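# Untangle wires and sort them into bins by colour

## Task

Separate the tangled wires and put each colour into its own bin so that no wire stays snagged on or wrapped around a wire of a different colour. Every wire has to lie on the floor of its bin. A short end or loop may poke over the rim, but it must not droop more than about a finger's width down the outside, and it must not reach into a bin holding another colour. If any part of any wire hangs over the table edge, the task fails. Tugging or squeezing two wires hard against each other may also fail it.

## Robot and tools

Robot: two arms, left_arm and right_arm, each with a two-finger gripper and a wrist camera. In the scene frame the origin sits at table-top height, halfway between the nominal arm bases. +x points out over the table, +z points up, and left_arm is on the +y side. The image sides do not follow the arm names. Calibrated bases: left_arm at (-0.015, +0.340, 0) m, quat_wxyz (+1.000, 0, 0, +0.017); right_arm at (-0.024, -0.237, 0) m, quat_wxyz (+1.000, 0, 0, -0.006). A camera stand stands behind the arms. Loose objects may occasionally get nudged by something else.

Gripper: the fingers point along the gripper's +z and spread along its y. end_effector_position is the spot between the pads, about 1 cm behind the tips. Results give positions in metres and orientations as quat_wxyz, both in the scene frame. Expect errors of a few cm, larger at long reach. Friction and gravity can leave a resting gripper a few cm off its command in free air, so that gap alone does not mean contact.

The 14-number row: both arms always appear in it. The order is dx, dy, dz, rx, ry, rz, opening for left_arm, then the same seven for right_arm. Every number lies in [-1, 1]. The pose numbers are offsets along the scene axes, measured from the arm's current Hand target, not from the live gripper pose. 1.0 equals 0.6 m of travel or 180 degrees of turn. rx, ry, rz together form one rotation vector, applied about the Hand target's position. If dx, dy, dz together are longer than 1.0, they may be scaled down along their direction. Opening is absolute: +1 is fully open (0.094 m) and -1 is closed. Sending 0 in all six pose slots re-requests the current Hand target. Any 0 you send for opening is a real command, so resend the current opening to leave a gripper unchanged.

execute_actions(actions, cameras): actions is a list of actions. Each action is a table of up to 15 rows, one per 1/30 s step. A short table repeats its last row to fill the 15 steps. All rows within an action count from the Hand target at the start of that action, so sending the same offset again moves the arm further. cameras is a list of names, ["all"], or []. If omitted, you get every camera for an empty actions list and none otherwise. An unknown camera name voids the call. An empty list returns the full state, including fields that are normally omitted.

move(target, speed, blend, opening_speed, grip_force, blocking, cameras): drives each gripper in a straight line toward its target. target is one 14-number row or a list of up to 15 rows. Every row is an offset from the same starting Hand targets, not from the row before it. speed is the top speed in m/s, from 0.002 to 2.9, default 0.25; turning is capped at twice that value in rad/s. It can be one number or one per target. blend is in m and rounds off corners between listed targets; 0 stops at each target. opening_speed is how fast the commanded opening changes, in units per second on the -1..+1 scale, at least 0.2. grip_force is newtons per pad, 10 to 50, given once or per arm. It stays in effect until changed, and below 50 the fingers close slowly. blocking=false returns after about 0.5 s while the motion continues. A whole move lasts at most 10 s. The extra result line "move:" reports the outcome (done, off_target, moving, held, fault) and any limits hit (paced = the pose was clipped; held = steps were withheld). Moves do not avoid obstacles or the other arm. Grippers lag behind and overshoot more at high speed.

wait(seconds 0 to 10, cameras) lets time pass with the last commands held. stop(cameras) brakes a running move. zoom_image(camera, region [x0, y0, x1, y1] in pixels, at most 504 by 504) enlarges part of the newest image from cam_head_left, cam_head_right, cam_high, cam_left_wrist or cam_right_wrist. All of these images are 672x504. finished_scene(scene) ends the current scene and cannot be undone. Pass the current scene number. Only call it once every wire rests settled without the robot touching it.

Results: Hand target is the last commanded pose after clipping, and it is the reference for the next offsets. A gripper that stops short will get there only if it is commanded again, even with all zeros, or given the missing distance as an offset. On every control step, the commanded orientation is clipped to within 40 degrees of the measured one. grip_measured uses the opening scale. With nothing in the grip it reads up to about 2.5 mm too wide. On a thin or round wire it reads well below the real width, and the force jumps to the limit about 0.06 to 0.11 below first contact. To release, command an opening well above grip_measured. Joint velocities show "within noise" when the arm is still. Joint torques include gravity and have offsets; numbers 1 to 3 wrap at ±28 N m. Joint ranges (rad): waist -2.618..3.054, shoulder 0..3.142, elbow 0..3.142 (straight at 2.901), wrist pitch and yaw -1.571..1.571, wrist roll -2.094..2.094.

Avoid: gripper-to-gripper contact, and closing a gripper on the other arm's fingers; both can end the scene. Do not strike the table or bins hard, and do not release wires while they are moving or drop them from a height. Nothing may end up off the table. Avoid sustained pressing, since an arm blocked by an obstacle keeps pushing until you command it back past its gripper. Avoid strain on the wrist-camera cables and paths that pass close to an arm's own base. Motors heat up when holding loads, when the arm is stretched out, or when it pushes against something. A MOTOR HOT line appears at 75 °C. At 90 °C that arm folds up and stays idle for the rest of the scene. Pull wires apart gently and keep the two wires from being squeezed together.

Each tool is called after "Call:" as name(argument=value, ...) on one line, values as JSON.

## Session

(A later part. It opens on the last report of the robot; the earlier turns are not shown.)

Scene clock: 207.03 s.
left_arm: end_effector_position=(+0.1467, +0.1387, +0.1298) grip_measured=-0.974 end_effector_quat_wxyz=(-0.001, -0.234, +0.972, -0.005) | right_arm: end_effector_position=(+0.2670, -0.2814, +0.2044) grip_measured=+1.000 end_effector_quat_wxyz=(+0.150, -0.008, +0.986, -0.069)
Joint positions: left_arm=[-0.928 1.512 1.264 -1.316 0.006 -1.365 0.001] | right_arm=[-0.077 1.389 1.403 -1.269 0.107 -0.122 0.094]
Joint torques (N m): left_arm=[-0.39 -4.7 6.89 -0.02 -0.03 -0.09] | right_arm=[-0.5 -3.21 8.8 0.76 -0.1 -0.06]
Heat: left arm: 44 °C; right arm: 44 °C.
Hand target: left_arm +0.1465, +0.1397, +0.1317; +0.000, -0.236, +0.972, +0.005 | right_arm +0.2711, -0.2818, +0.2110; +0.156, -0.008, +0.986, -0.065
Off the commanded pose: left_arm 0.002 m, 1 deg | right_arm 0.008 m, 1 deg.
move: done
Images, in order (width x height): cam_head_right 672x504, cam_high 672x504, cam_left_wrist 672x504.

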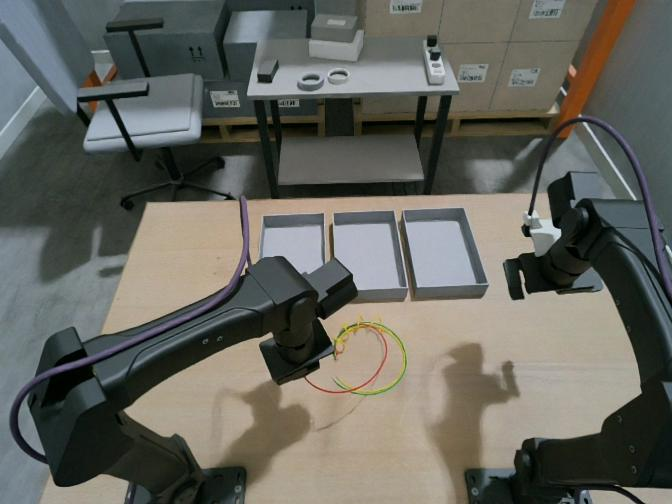

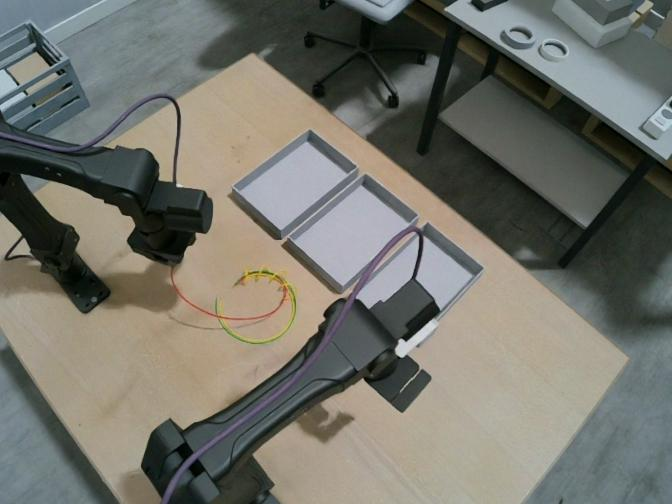

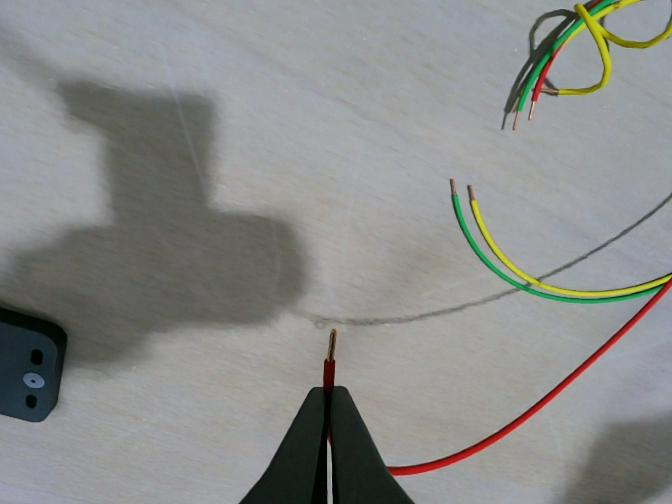

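Call:
move(target=[-0.09,-0.13,0.07,0,0,0,-1,0,0,0,0,0,0,1], speed=0.06, cameras=["cam_left_wrist","cam_head_right","cam_high"])

Call:
zoom_image(camera="cam_high", region=[150, 200, 350, 380])

Scene clock: 228.90 s.
left_arm: end_effector_position=(+0.0933, +0.0605, +0.1732) grip_measured=-0.974 end_effector_quat_wxyz=(-0.002, -0.233, +0.972, -0.006) | right_arm: end_effector_position=(+0.2670, -0.2814, +0.2044) grip_measured=+1.000 end_effector_quat_wxyz=(+0.150, -0.008, +0.986, -0.069)
Joint positions: left_arm=[-1.235 1.679 1.609 -1.489 0.006 -1.672 0.001] | right_arm=[-0.077 1.389 1.403 -1.269 0.107 -0.122 0.094]
Joint torques (N m): left_arm=[-0.43 -5.82 6.89 0.01 -0.05 -0.14] | right_arm=[-0.5 -3.22 8.8 0.76 -0.1 -0.06]
Heat: left arm: 45 °C; right arm: 44 °C.
Hand target: left_arm +0.0925, +0.0617, +0.1737; +0.000, -0.236, +0.972, +0.005 | right_arm +0.2711, -0.2818, +0.2110; +0.156, -0.008, +0.986, -0.065
Off the commanded pose: left_arm 0.001 m, 1 deg | right_arm 0.008 m, 1 deg.
move: done
Images, in order (width x height): cam_head_right 672x504, cam_high 672x504, cam_left_wrist 672x504.

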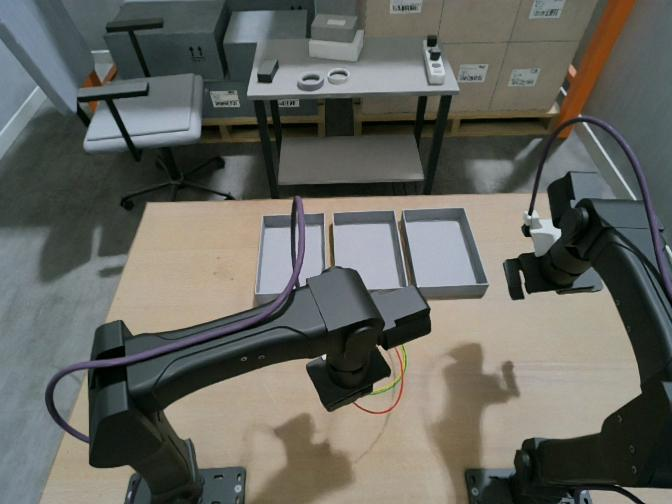

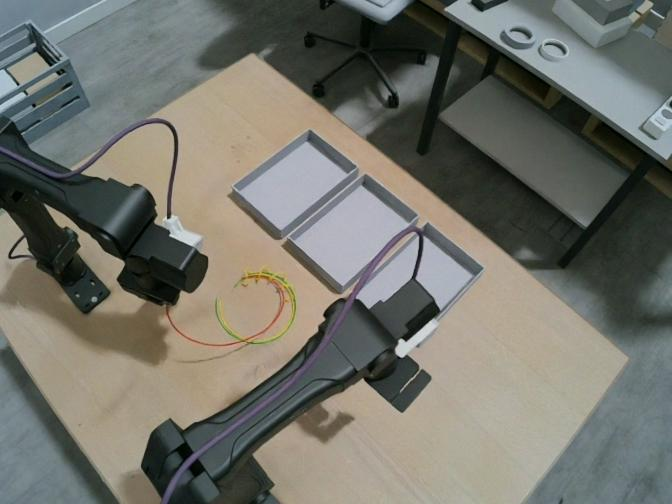

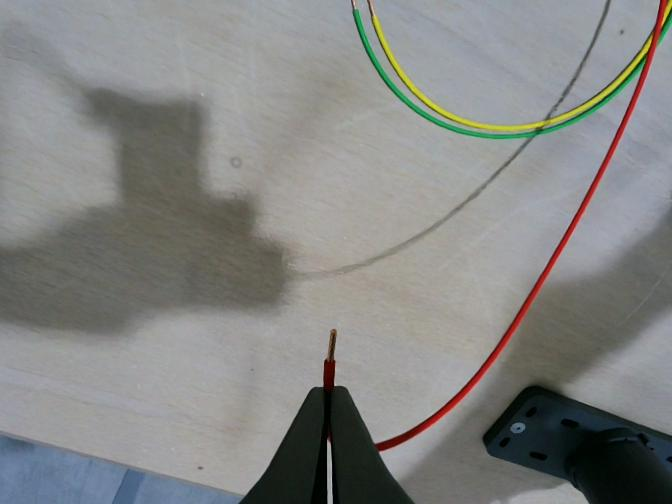

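Scaled by 2.520 from the camera's 672x504 image, which has a finer 960x720 frame.

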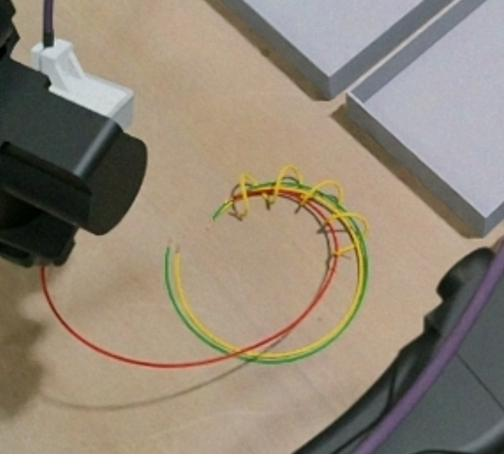

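Call:
move(target=[0.02,-0.09,0.14,0,0,0,-1,0,0,0,0,0,0,1], speed=0.06, cameras=["cam_left_wrist","cam_head_right","cam_high"])

Call:
zoom_image(camera="cam_high", region=[150, 200, 350, 380])

Scene clock: 240.40 s.
left_arm: end_effector_position=(+0.1062, +0.0070, +0.2593) grip_measured=-0.974 end_effector_quat_wxyz=(+0.013, -0.233, +0.962, -0.143) | right_arm: end_effector_position=(+0.2670, -0.2814, +0.2044) grip_measured=+1.000 end_effector_quat_wxyz=(+0.150, -0.008, +0.986, -0.069)
Joint positions: left_arm=[-1.256 1.73 1.987 -1.54 0.006 -1.697 0.001] | right_arm=[-0.077 1.389 1.403 -1.269 0.107 -0.122 0.094]
Joint torques (N m): left_arm=[-0.72 -6 6.49 0.49 -0.02 -0.1] | right_arm=[-0.5 -3.22 8.79 0.76 -0.1 -0.06]
Heat: left arm: 45 °C; right arm: 45 °C.
Hand target: left_arm +0.1045, +0.0077, +0.2577; +0.000, -0.236, +0.972, +0.005 | right_arm +0.2711, -0.2818, +0.2110; +0.156, -0.008, +0.986, -0.065
Off the commanded pose: left_arm 0.002 m, 17 deg | right_arm 0.008 m, 1 deg.
joint sent to its limit (left arm) — joint 4 (wrist pitch), lower limit. The joint targets are off in orientation, not in position.
move: off_target (left_arm)
Images, in order (width x height): cam_head_right 672x504, cam_high 672x504, cam_left_wrist 672x504.

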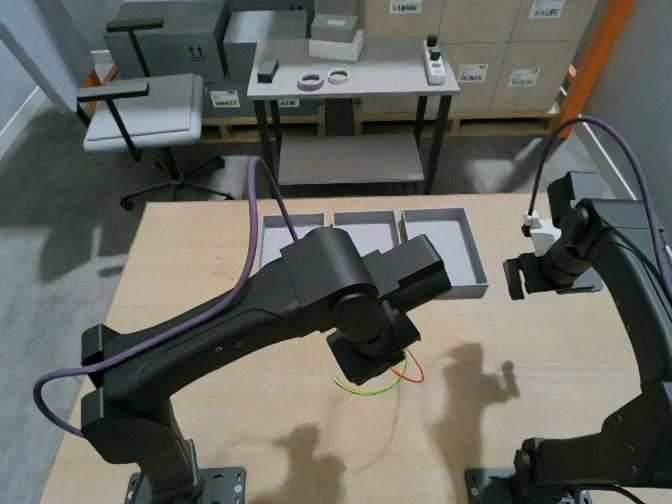

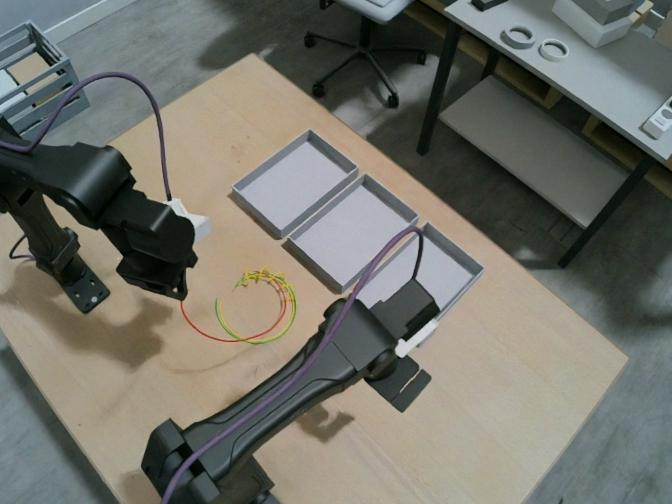

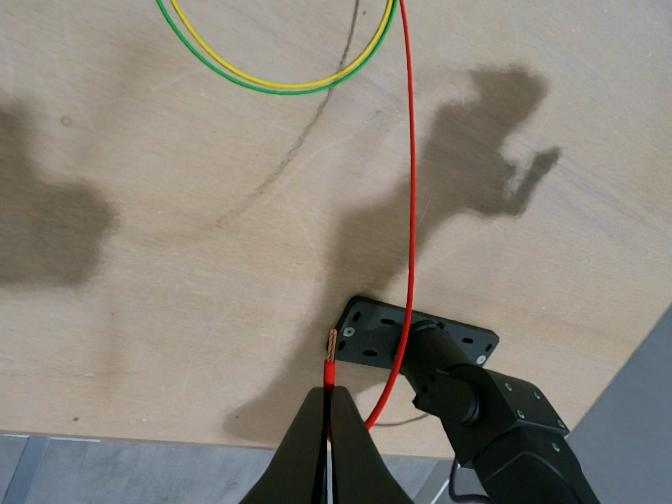

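Scaled by 2.520 from the camera's 672x504 image, which has a finer 960x720 frame.

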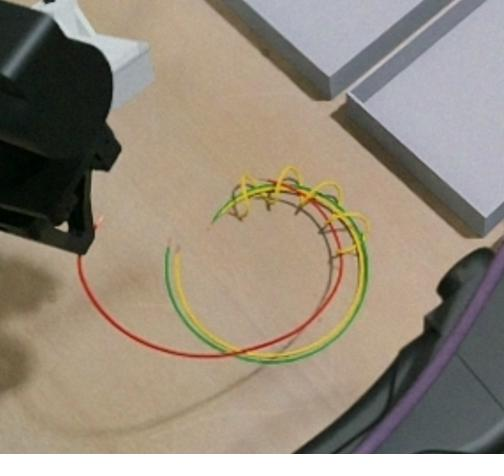

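Call:
move(target=[0.04,-0.04,0.16,0,0,0,-1,0,0,0,0,0,0,1], speed=0.06, cameras=["cam_left_wrist","cam_head_right","cam_high"])

Call:
zoom_image(camera="cam_high", region=[150, 200, 350, 380])

Scene clock: 257.00 s.
left_arm: end_effector_position=(+0.1258, -0.0178, +0.3574) grip_measured=-0.974 end_effector_quat_wxyz=(+0.037, -0.228, +0.926, -0.299) | right_arm: end_effector_position=(+0.2670, -0.2814, +0.2044) grip_measured=+1.000 end_effector_quat_wxyz=(+0.150, -0.008, +0.986, -0.069)
Joint positions: left_arm=[-1.229 1.758 2.339 -1.541 0.007 -1.681 0.001] | right_arm=[-0.077 1.389 1.403 -1.269 0.107 -0.122 0.094]
Joint torques (N m): left_arm=[0.51 -5.59 5.72 1.02 0.06 0.08] | right_arm=[-0.49 -3.22 8.79 0.76 -0.1 -0.06]
Heat: left arm: 44 °C; right arm: 45 °C.
Hand target: left_arm +0.1285, -0.0162, +0.3538; +0.000, -0.236, +0.972, +0.005 | right_arm +0.2711, -0.2818, +0.2110; +0.156, -0.008, +0.986, -0.065
Off the commanded pose: left_arm 0.005 m, 36 deg | right_arm 0.008 m, 1 deg.
joint sent to its limit (left arm) — joint 4 (wrist pitch), lower limit. The joint targets are off in orientation, not in position.
move: off_target (left_arm)
Images, in order (width x height): cam_head_right 672x504, cam_high 672x504, cam_left_wrist 672x504.

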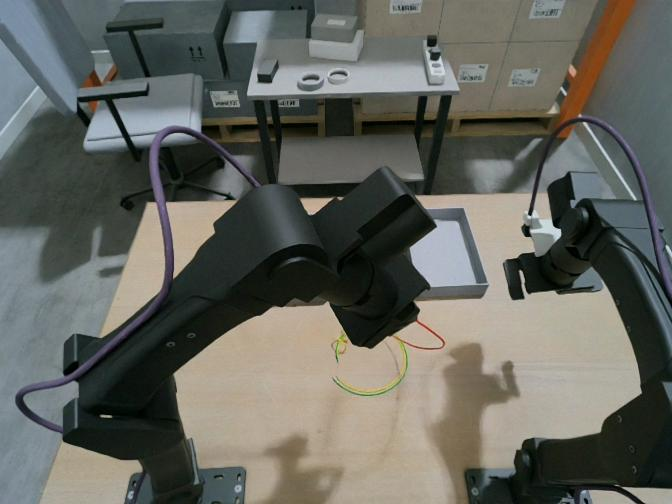

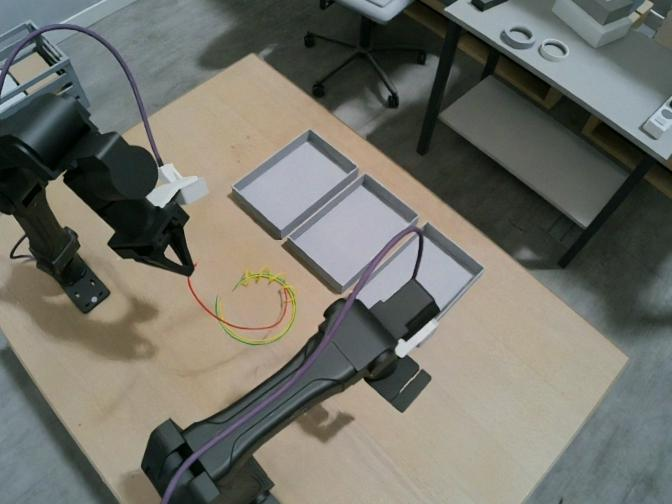

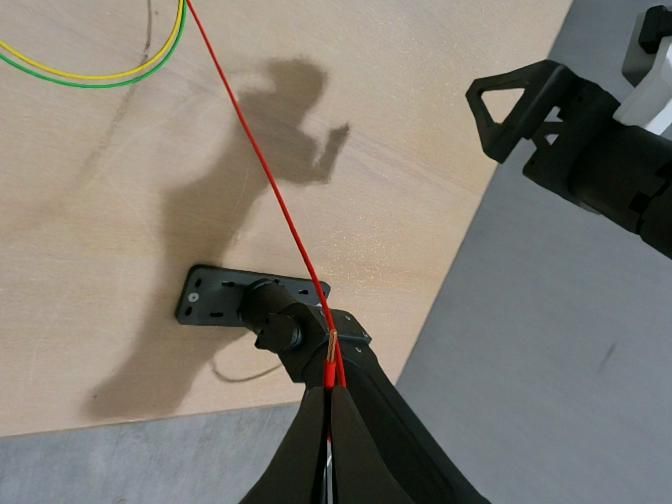

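Scaled by 2.520 from the camera's 672x504 image, which has a finer 960x720 frame.

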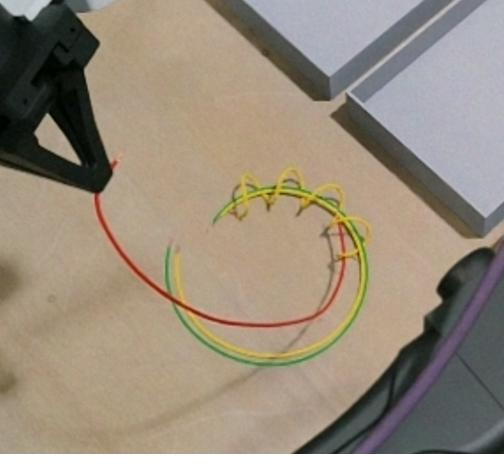

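Call:
move(target=[0.03,-0.03,0.13,0,0,0,-1,0,0,0,0,0,0,1], speed=0.06, cameras=["cam_left_wrist","cam_head_right","cam_high"])

Call:
zoom_image(camera="cam_high", region=[150, 200, 350, 380])

Scene clock: 280.27 s.
left_arm: end_effector_position=(+0.1434, -0.0347, +0.4375) grip_measured=-0.974 end_effector_quat_wxyz=(+0.061, -0.219, +0.876, -0.426) | right_arm: end_effector_position=(+0.2670, -0.2814, +0.2044) grip_measured=+1.000 end_effector_quat_wxyz=(+0.150, -0.008, +0.986, -0.069)
Joint positions: left_arm=[-1.201 1.87 2.729 -1.541 0.013 -1.664 0.001] | right_arm=[-0.077 1.389 1.403 -1.269 0.107 -0.122 0.094]
Joint torques (N m): left_arm=[0.72 -5.55 4.57 1.36 0.06 0.09] | right_arm=[-0.49 -3.25 8.77 0.76 -0.1 -0.06]
Heat: left arm: 43 °C; right arm: 45 °C.
Hand target: left_arm +0.1466, -0.0343, +0.4317; +0.014, -0.237, +0.967, -0.094 | right_arm +0.2711, -0.2818, +0.2110; +0.156, -0.008, +0.986, -0.065
Off the commanded pose: left_arm 0.007 m, 51 deg; orientation clipped | right_arm 0.008 m, 1 deg.
joint sent to its limit (left arm) — joint 4 (wrist pitch), lower limit. The joint targets are off in orientation, not in position.
move: off_target (left_arm); limits=paced
Images, in order (width x height): cam_head_right 672x504, cam_high 672x504, cam_left_wrist 672x504.

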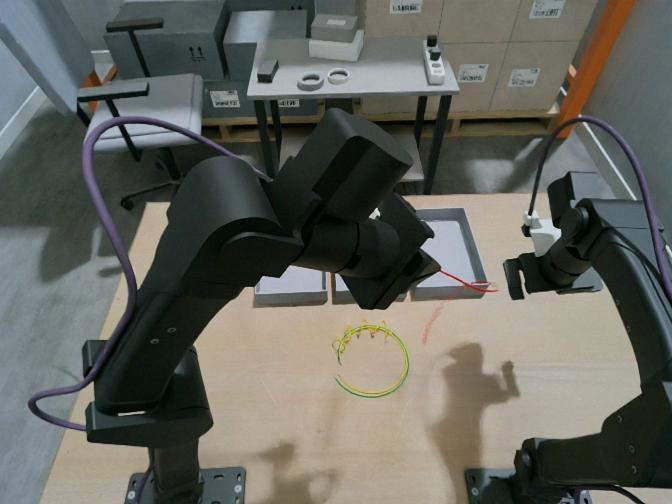

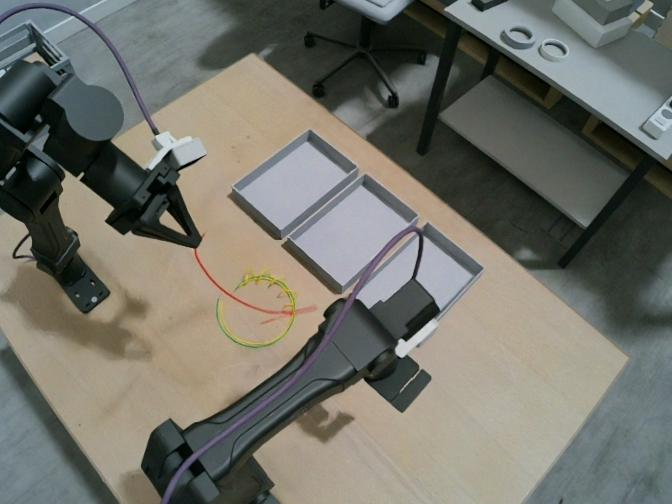

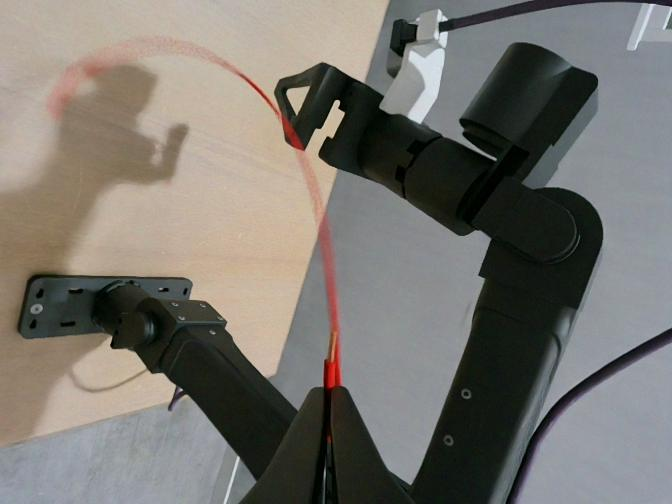

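Scaled by 2.520 from the camera's 672x504 image, which has a finer 960x720 frame.

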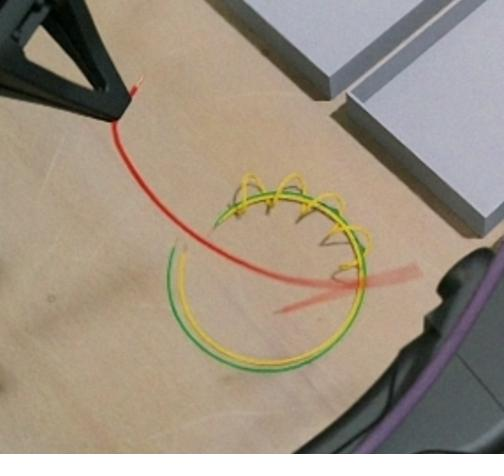

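Call:
move(target=[[0.22,0.3,-0.2,0.056,0.023,0,-1,0,0,0,0,0,0,1],[0.49,0.48,-0.35,0.056,0.023,0,-1,0,0,0,0,0,0,1]], speed=0.12, blend=0.04, cameras=["cam_left_wrist","cam_head_right","cam_high"])

Scene clock: 302.77 s.
left_arm: end_effector_position=(+0.4401, +0.2514, +0.2246) grip_measured=-0.974 end_effector_quat_wxyz=(+0.137, -0.240, +0.958, -0.072) | right_arm: end_effector_position=(+0.2670, -0.2814, +0.2044) grip_measured=+1.000 end_effector_quat_wxyz=(+0.150, -0.008, +0.986, -0.069)
Joint positions: left_arm=[-0.223 2.172 2.458 -1.546 0.016 -0.681 0.001] | right_arm=[-0.077 1.389 1.403 -1.269 0.107 -0.122 0.094]
Joint torques (N m): left_arm=[0.09 -9.73 6.64 0.64 -0.07 0.11] | right_arm=[-0.5 -3.22 8.79 0.76 -0.11 -0.06]
Heat: left arm: 43 °C; right arm: 46 °C.
Hand target: left_arm +0.4406, +0.2536, +0.2217; +0.000, -0.238, +0.971, +0.000 | right_arm +0.2711, -0.2818, +0.2110; +0.156, -0.008, +0.986, -0.065
Off the commanded pose: left_arm 0.004 m, 18 deg | right_arm 0.008 m, 1 deg.
joint sent to its limit (left arm) — joint 4 (wrist pitch), lower limit. The joint targets are off in orientation, not in position.
move: off_target (left_arm)
Images, in order (width x height): cam_head_right 672x504, cam_high 672x504, cam_left_wrist 672x504.

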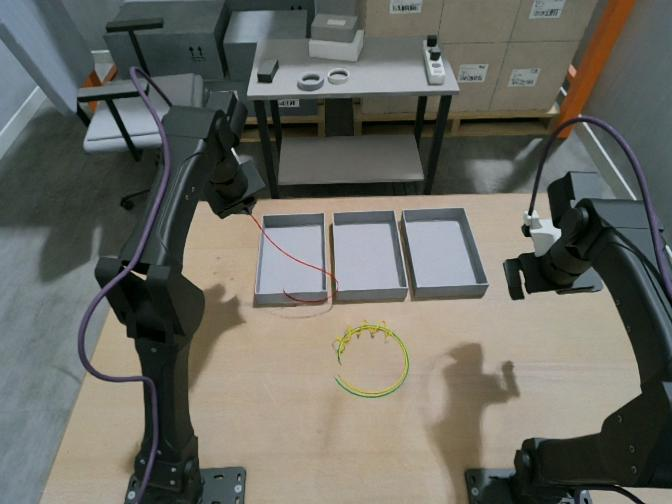

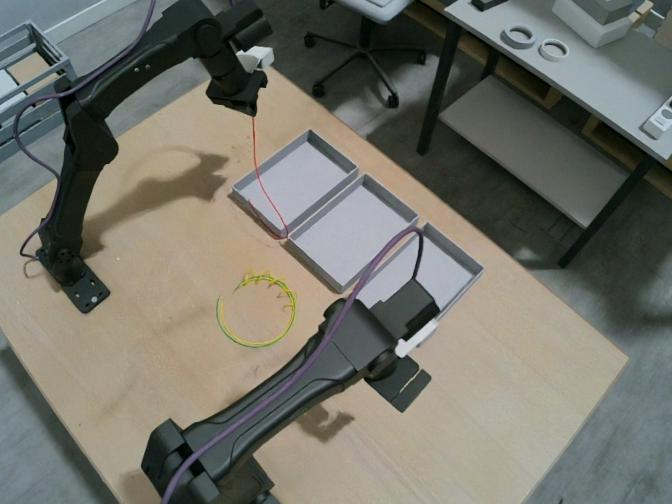

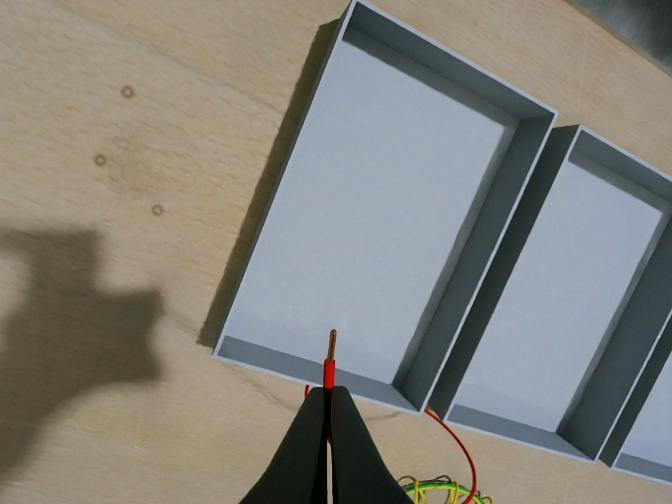

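Call:
move(target=[0.15,0.02,0.03,0,0,0,-1,0,0,0,0,0,0,1], speed=0.1, cameras=["cam_left_wrist","cam_head_right","cam_high"])

Call:
zoom_image(camera="cam_head_right", region=[180, 130, 420, 330])

Scene clock: 316.47 s.
left_arm: end_effector_position=(+0.5225, +0.2619, +0.2447) grip_measured=-0.974 end_effector_quat_wxyz=(+0.254, -0.232, +0.932, -0.112) | right_arm: end_effector_position=(+0.2670, -0.2814, +0.2044) grip_measured=+1.000 end_effector_quat_wxyz=(+0.150, -0.008, +0.986, -0.069)
Joint positions: left_arm=[-0.175 2.401 2.848 -1.455 0.016 -0.633 0.001] | right_arm=[-0.077 1.389 1.403 -1.269 0.107 -0.122 0.094]
Joint torques (N m): left_arm=[0.53 -10.54 6.28 1.29 0 0.08] | right_arm=[-0.51 -3.22 8.77 0.76 -0.1 -0.06]
Heat: left arm: 44 °C; right arm: 46 °C.
Hand target: left_arm +0.5306, +0.2657, +0.2397; +0.000, -0.238, +0.971, +0.000 | right_arm +0.2711, -0.2818, +0.2110; +0.156, -0.008, +0.986, -0.065
Off the commanded pose: left_arm 0.010 m, 32 deg | right_arm 0.008 m, 1 deg.
elbow stopped short (left arm): the move would have taken joint 3 (elbow) straighter than the controller allows.
move: off_target (left_arm)
Images, in order (width x height): cam_head_right 672x504, cam_high 672x504, cam_left_wrist 672x504.

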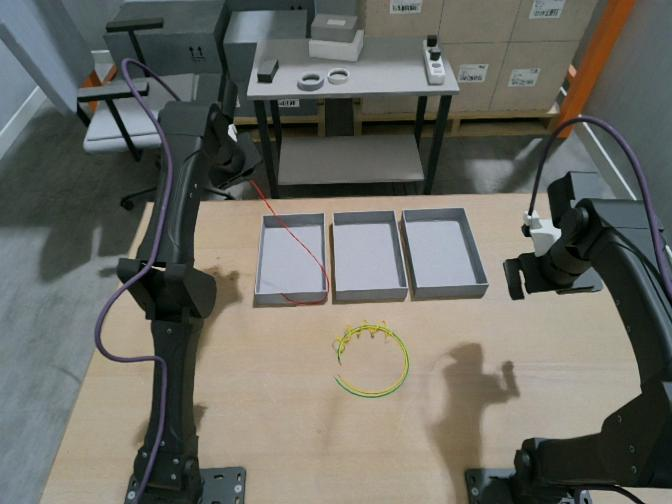

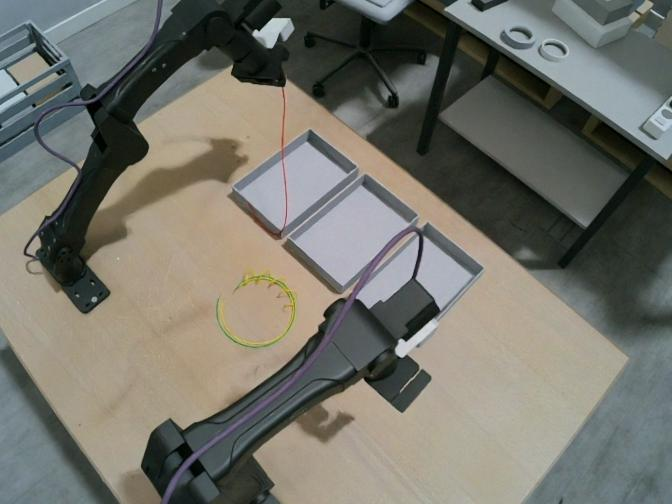

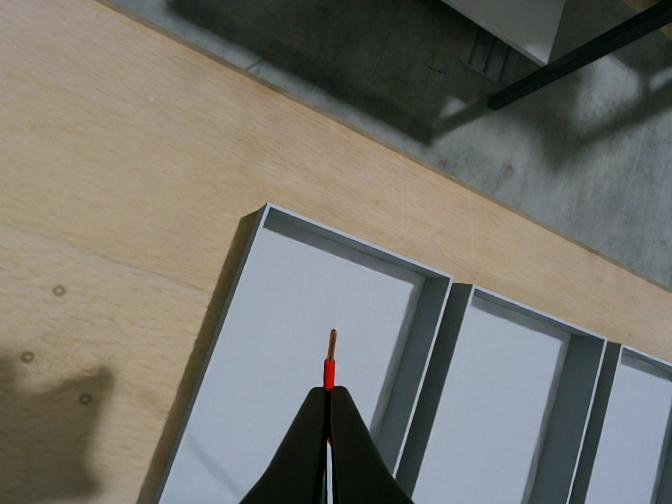

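Scaled by 2.100 from the camera's 672x504 image, which has a finer 960x720 frame.

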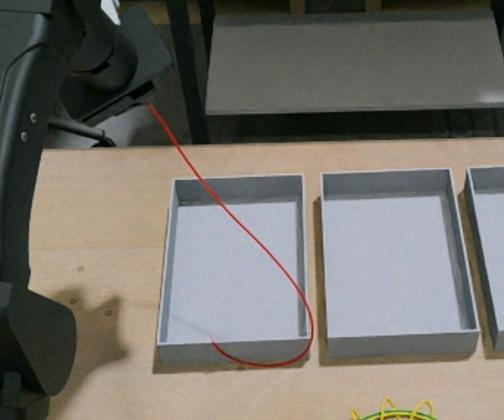

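Call:
move(target=[0.03,0.0,-0.16,0,0,0,-1,0,0,0,0,0,0,1], speed=0.1, cameras=["cam_left_wrist","cam_head_right","cam_high"])

Call:
zoom_image(camera="cam_head_right", region=[180, 130, 420, 330])

Scene clock: 337.13 s.
left_arm: end_effector_position=(+0.5413, +0.2607, +0.1507) grip_measured=-0.974 end_effector_quat_wxyz=(+0.182, -0.235, +0.951, -0.082) | right_arm: end_effector_position=(+0.2670, -0.2814, +0.2044) grip_measured=+1.000 end_effector_quat_wxyz=(+0.150, -0.008, +0.986, -0.069)
Joint positions: left_arm=[-0.173 2.581 2.848 -1.435 0.016 -0.626 0.001] | right_arm=[-0.077 1.389 1.403 -1.269 0.107 -0.122 0.094]
Joint torques (N m): left_arm=[0.69 -11.93 6.54 1.05 -0.03 0.11] | right_arm=[-0.5 -3.23 8.77 0.76 -0.1 -0.06]
Motor temperatures (°C): left_arm=[33 44 46 36 31 33 38] | right_arm=[31 33 46 36 34 32 33]
Heat: left arm: 46 °C; right arm: 46 °C.
Hand target: left_arm +0.5486, +0.2658, +0.1438; +0.000, -0.238, +0.971, +0.000 | right_arm +0.2711, -0.2818, +0.2110; +0.156, -0.008, +0.986, -0.065
Off the commanded pose: left_arm 0.011 m, 23 deg | right_arm 0.008 m, 1 deg.
elbow stopped short (left arm): the move would have taken joint 3 (elbow) straighter than the controller allows.
move: off_target (left_arm)
Images, in order (width x height): cam_head_right 672x504, cam_high 672x504, cam_left_wrist 672x504.

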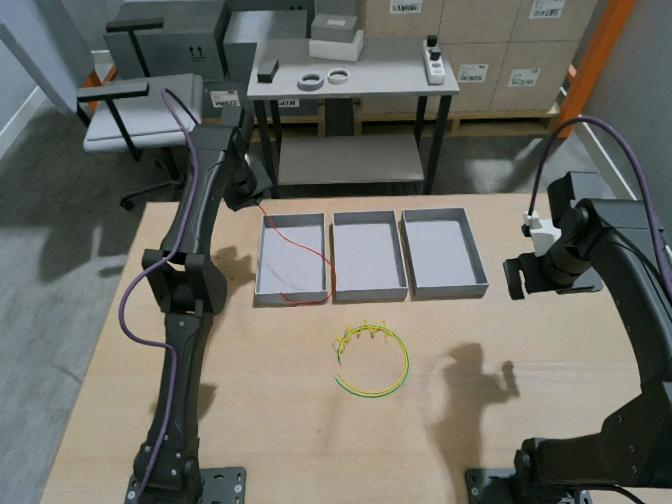

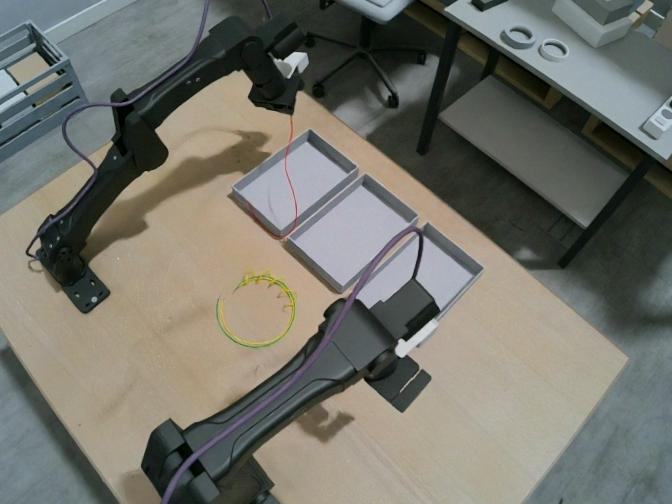

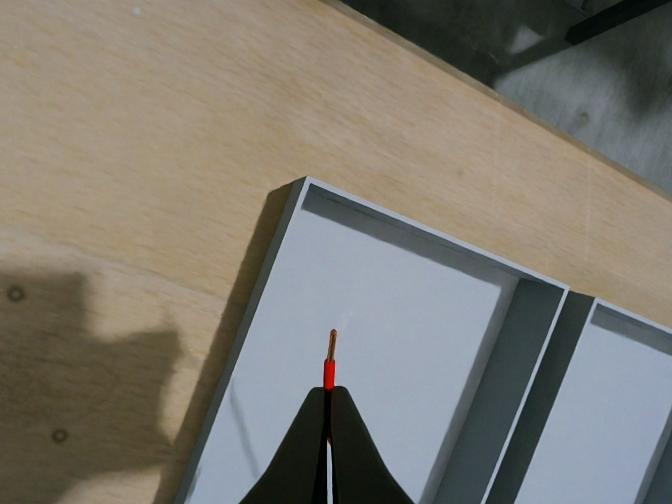

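Scaled by 2.100 from the camera's 672x504 image, which has a finer 960x720 frame.

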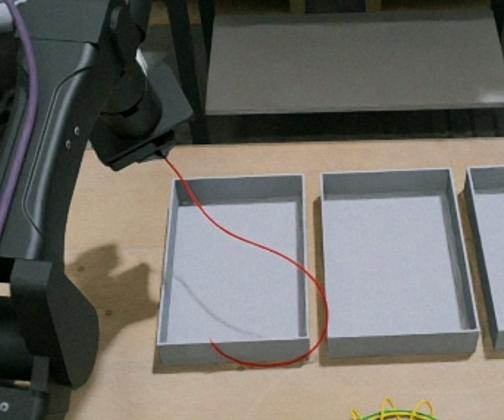

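Call:
move(target=[[0,0.02,0.14,0,0,0,-1,0,0,0,0,0,0,1],[-0.18,0.04,0.16,0,0,0.39,-1,0,0,0,0,0,0,1]], speed=0.1, blend=0.03, cameras=["cam_left_wrist","cam_head_right","cam_high"])

Call:
zoom_image(camera="cam_head_right", region=[180, 130, 420, 330])

Scene clock: 363.43 s.
left_arm: end_effector_position=(+0.4496, +0.2843, +0.2331) grip_measured=-0.974 end_effector_quat_wxyz=(-0.094, +0.737, -0.654, +0.143) | right_arm: end_effector_position=(+0.2670, -0.2814, +0.2044) grip_measured=+1.000 end_effector_quat_wxyz=(+0.150, -0.008, +0.986, -0.069)
Joint positions: left_arm=[-0.153 2.173 2.487 -1.542 0.008 -1.808 0.001] | right_arm=[-0.077 1.389 1.403 -1.269 0.107 -0.122 0.094]
Joint torques (N m): left_arm=[0.72 -13.5 4.12 0.59 -0.05 -0.11] | right_arm=[-0.49 -3.23 8.79 0.76 -0.1 -0.06]
Motor temperatures (°C): left_arm=[33 51 46 35 31 33 38] | right_arm=[31 33 47 36 34 32 33]
Heat: left arm: 51 °C; right arm: 47 °C.
Hand target: left_arm +0.4406, +0.2897, +0.2397; +0.000, +0.753, -0.658, +0.000 | right_arm +0.2711, -0.2818, +0.2110; +0.156, -0.008, +0.986, -0.065
Off the commanded pose: left_arm 0.012 m, 20 deg | right_arm 0.008 m, 1 deg.
elbow stopped short (left arm): the move would have taken joint 3 (elbow) straighter than the controller allows.
joint sent to its limit (left arm) — joint 4 (wrist pitch), lower limit. The joint targets are off in orientation, not in position.
move: off_target (left_arm)
Images, in order (width x height): cam_head_right 672x504, cam_high 672x504, cam_left_wrist 672x504.

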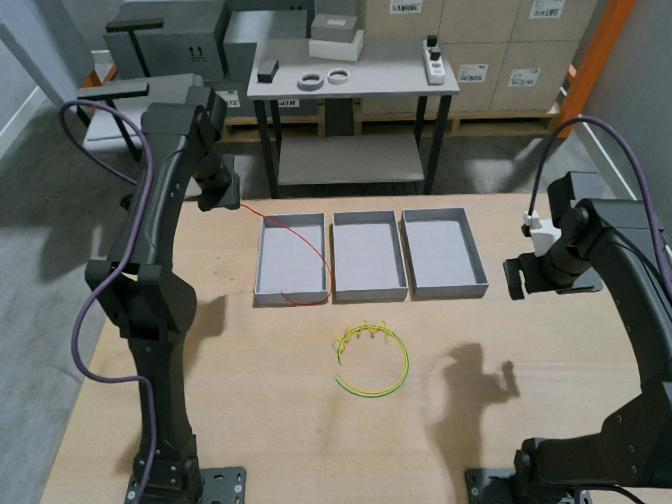

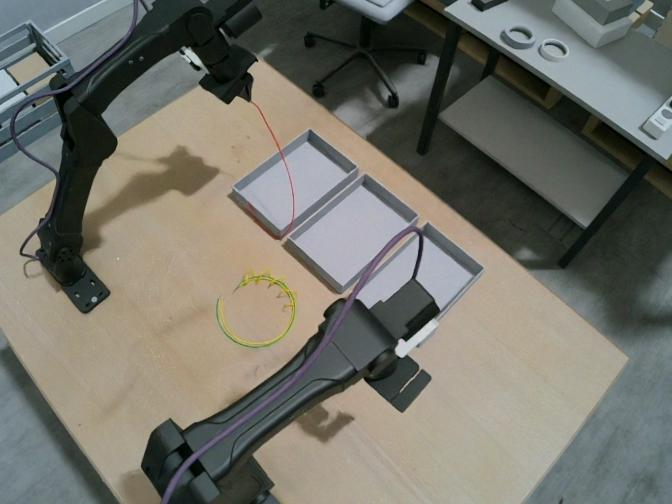

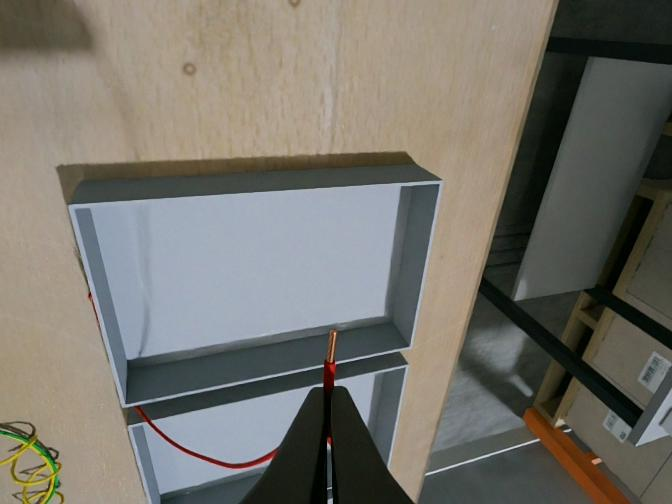

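Scaled by 2.100 from the camera's 672x504 image, which has a finer 960x720 frame.

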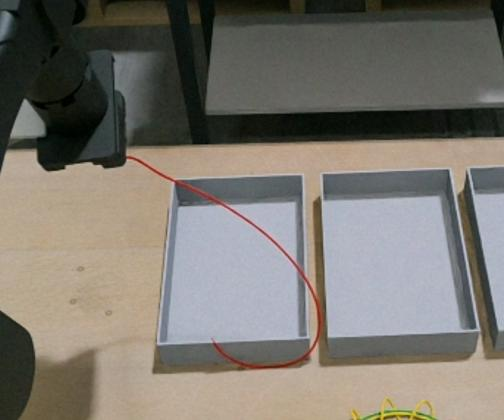

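Call:
move(target=[0.08,-0.03,0.14,0,0,0,-1,0,0,0,0,0,0,1], speed=0.1, cameras=["cam_left_wrist","cam_head_right","cam_high"])

Call:
zoom_image(camera="cam_head_right", region=[180, 130, 420, 330])

Scene clock: 386.13 s.
left_arm: end_effector_position=(+0.4850, +0.2743, +0.3238) grip_measured=-0.974 end_effector_quat_wxyz=(-0.182, +0.709, -0.621, +0.281) | right_arm: end_effector_position=(+0.2670, -0.2814, +0.2044) grip_measured=+1.000 end_effector_quat_wxyz=(+0.150, -0.008, +0.986, -0.069)
Joint positions: left_arm=[-0.164 2.231 2.851 -1.508 0.008 -1.836 0.001] | right_arm=[-0.077 1.389 1.403 -1.269 0.107 -0.122 0.094]
Joint torques (N m): left_arm=[-0.68 -9.94 5.37 1.38 -0.04 -0.08] | right_arm=[-0.51 -3.22 8.79 0.76 -0.1 -0.06]
Motor temperatures (°C): left_arm=[33 56 44 35 31 33 38] | right_arm=[31 33 47 36 34 32 33]
Heat: left arm: 56 °C; right arm: 47 °C.
Hand target: left_arm +0.4886, +0.2717, +0.3237; +0.000, +0.753, -0.658, +0.000 | right_arm +0.2711, -0.2818, +0.2110; +0.156, -0.008, +0.986, -0.065
Off the commanded pose: left_arm 0.004 m, 39 deg | right_arm 0.008 m, 1 deg.
elbow stopped short (left arm): the move would have taken joint 3 (elbow) straighter than the controller allows.
move: off_target (left_arm)
Images, in order (width x height): cam_head_right 672x504, cam_high 672x504, cam_left_wrist 672x504.

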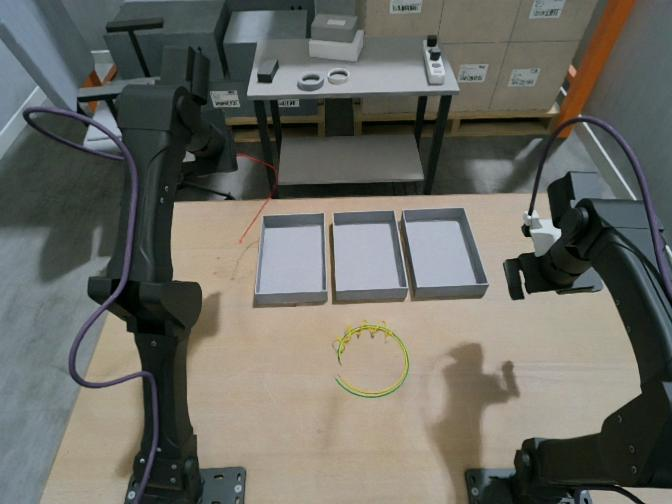

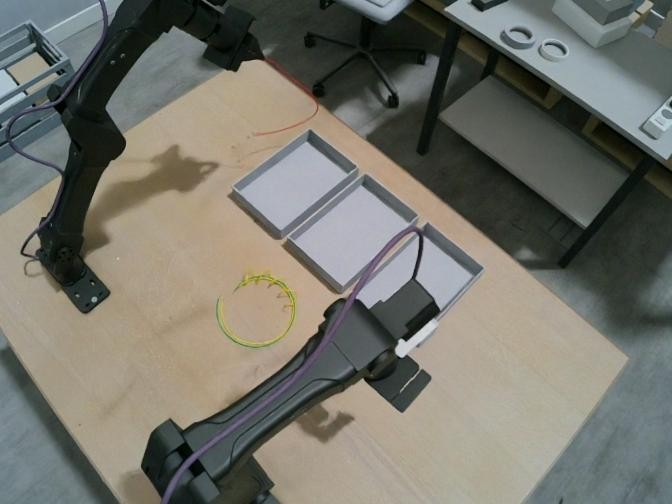

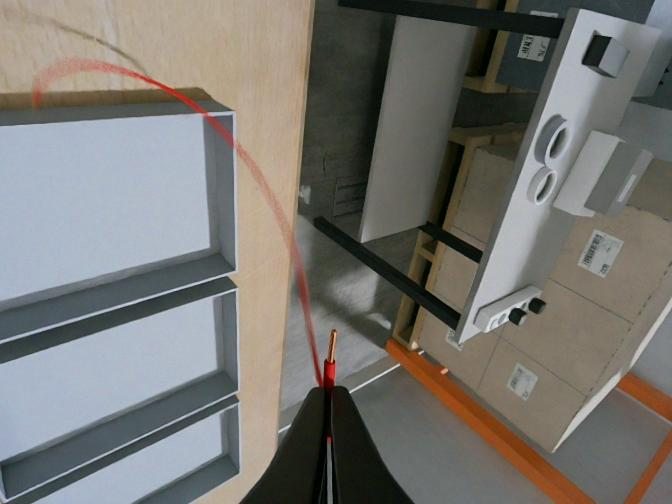

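Scaled by 2.100 from the camera's 672x504 image, which has a finer 960x720 frame.

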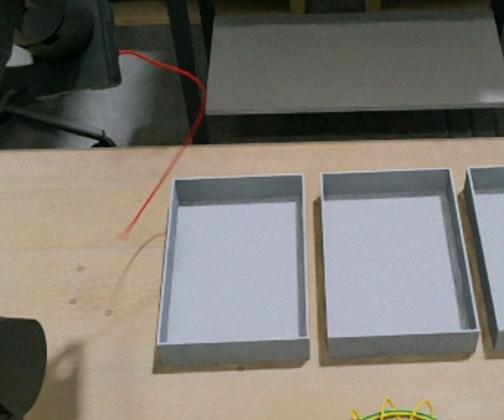

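Call:
wait(seconds=1, cameras=["cam_left_wrist","cam_head_right","cam_high"])

Scene clock: 392.93 s.
left_arm: end_effector_position=(+0.4851, +0.2743, +0.3238) grip_measured=-0.974 end_effector_quat_wxyz=(-0.182, +0.709, -0.620, +0.281) | right_arm: end_effector_position=(+0.2670, -0.2814, +0.2044) grip_measured=+1.000 end_effector_quat_wxyz=(+0.150, -0.008, +0.986, -0.069)
Joint positions: left_arm=[-0.164 2.231 2.851 -1.508 0.008 -1.837 0.001] | right_arm=[-0.077 1.389 1.403 -1.269 0.107 -0.122 0.094]
Joint torques (N m): left_arm=[-0.7 -9.83 5.46 1.37 -0.02 -0.09] | right_arm=[-0.5 -3.22 8.79 0.76 -0.1 -0.06]
Heat: left arm: 53 °C; right arm: 47 °C.
Hand target: left_arm +0.4886, +0.2717, +0.3237; +0.000, +0.753, -0.658, +0.000 | right_arm +0.2711, -0.2818, +0.2110; +0.156, -0.008, +0.986, -0.065
Tool commands: left_gripper/opening=-1.0 right_gripper/opening=+1.0
Off the commanded pose: left_arm 0.004 m, 39 deg | right_arm 0.008 m, 1 deg.
wait: 1.00 s; at rest from the start
Images, in order (width x height): cam_head_right 672x504, cam_high 672x504, cam_left_wrist 672x504.

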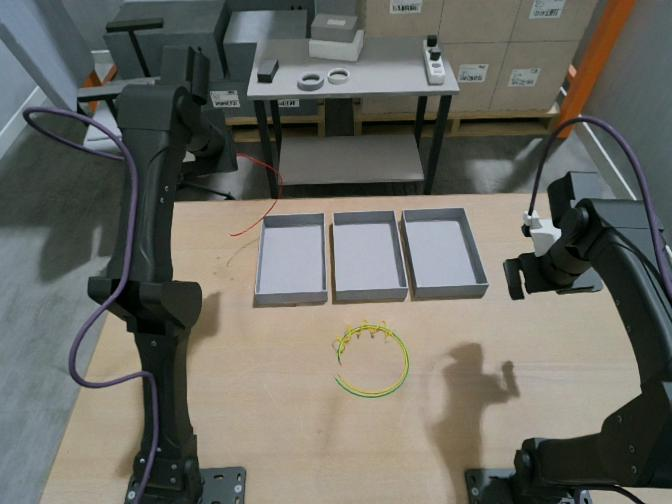

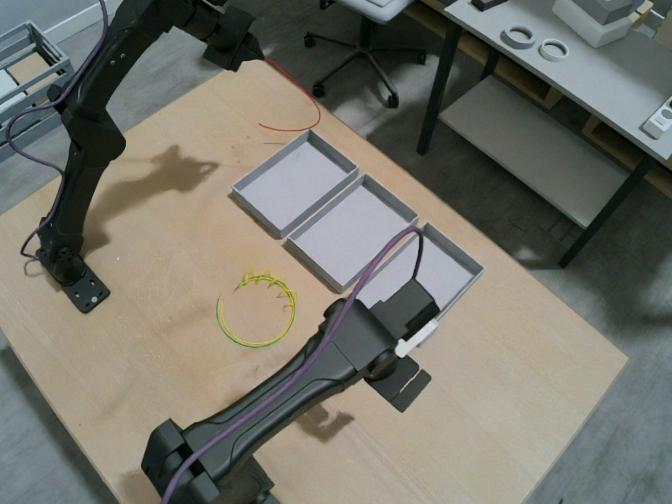

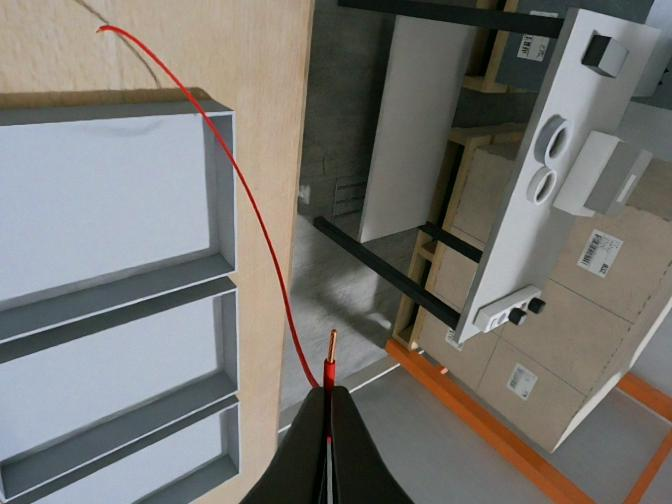

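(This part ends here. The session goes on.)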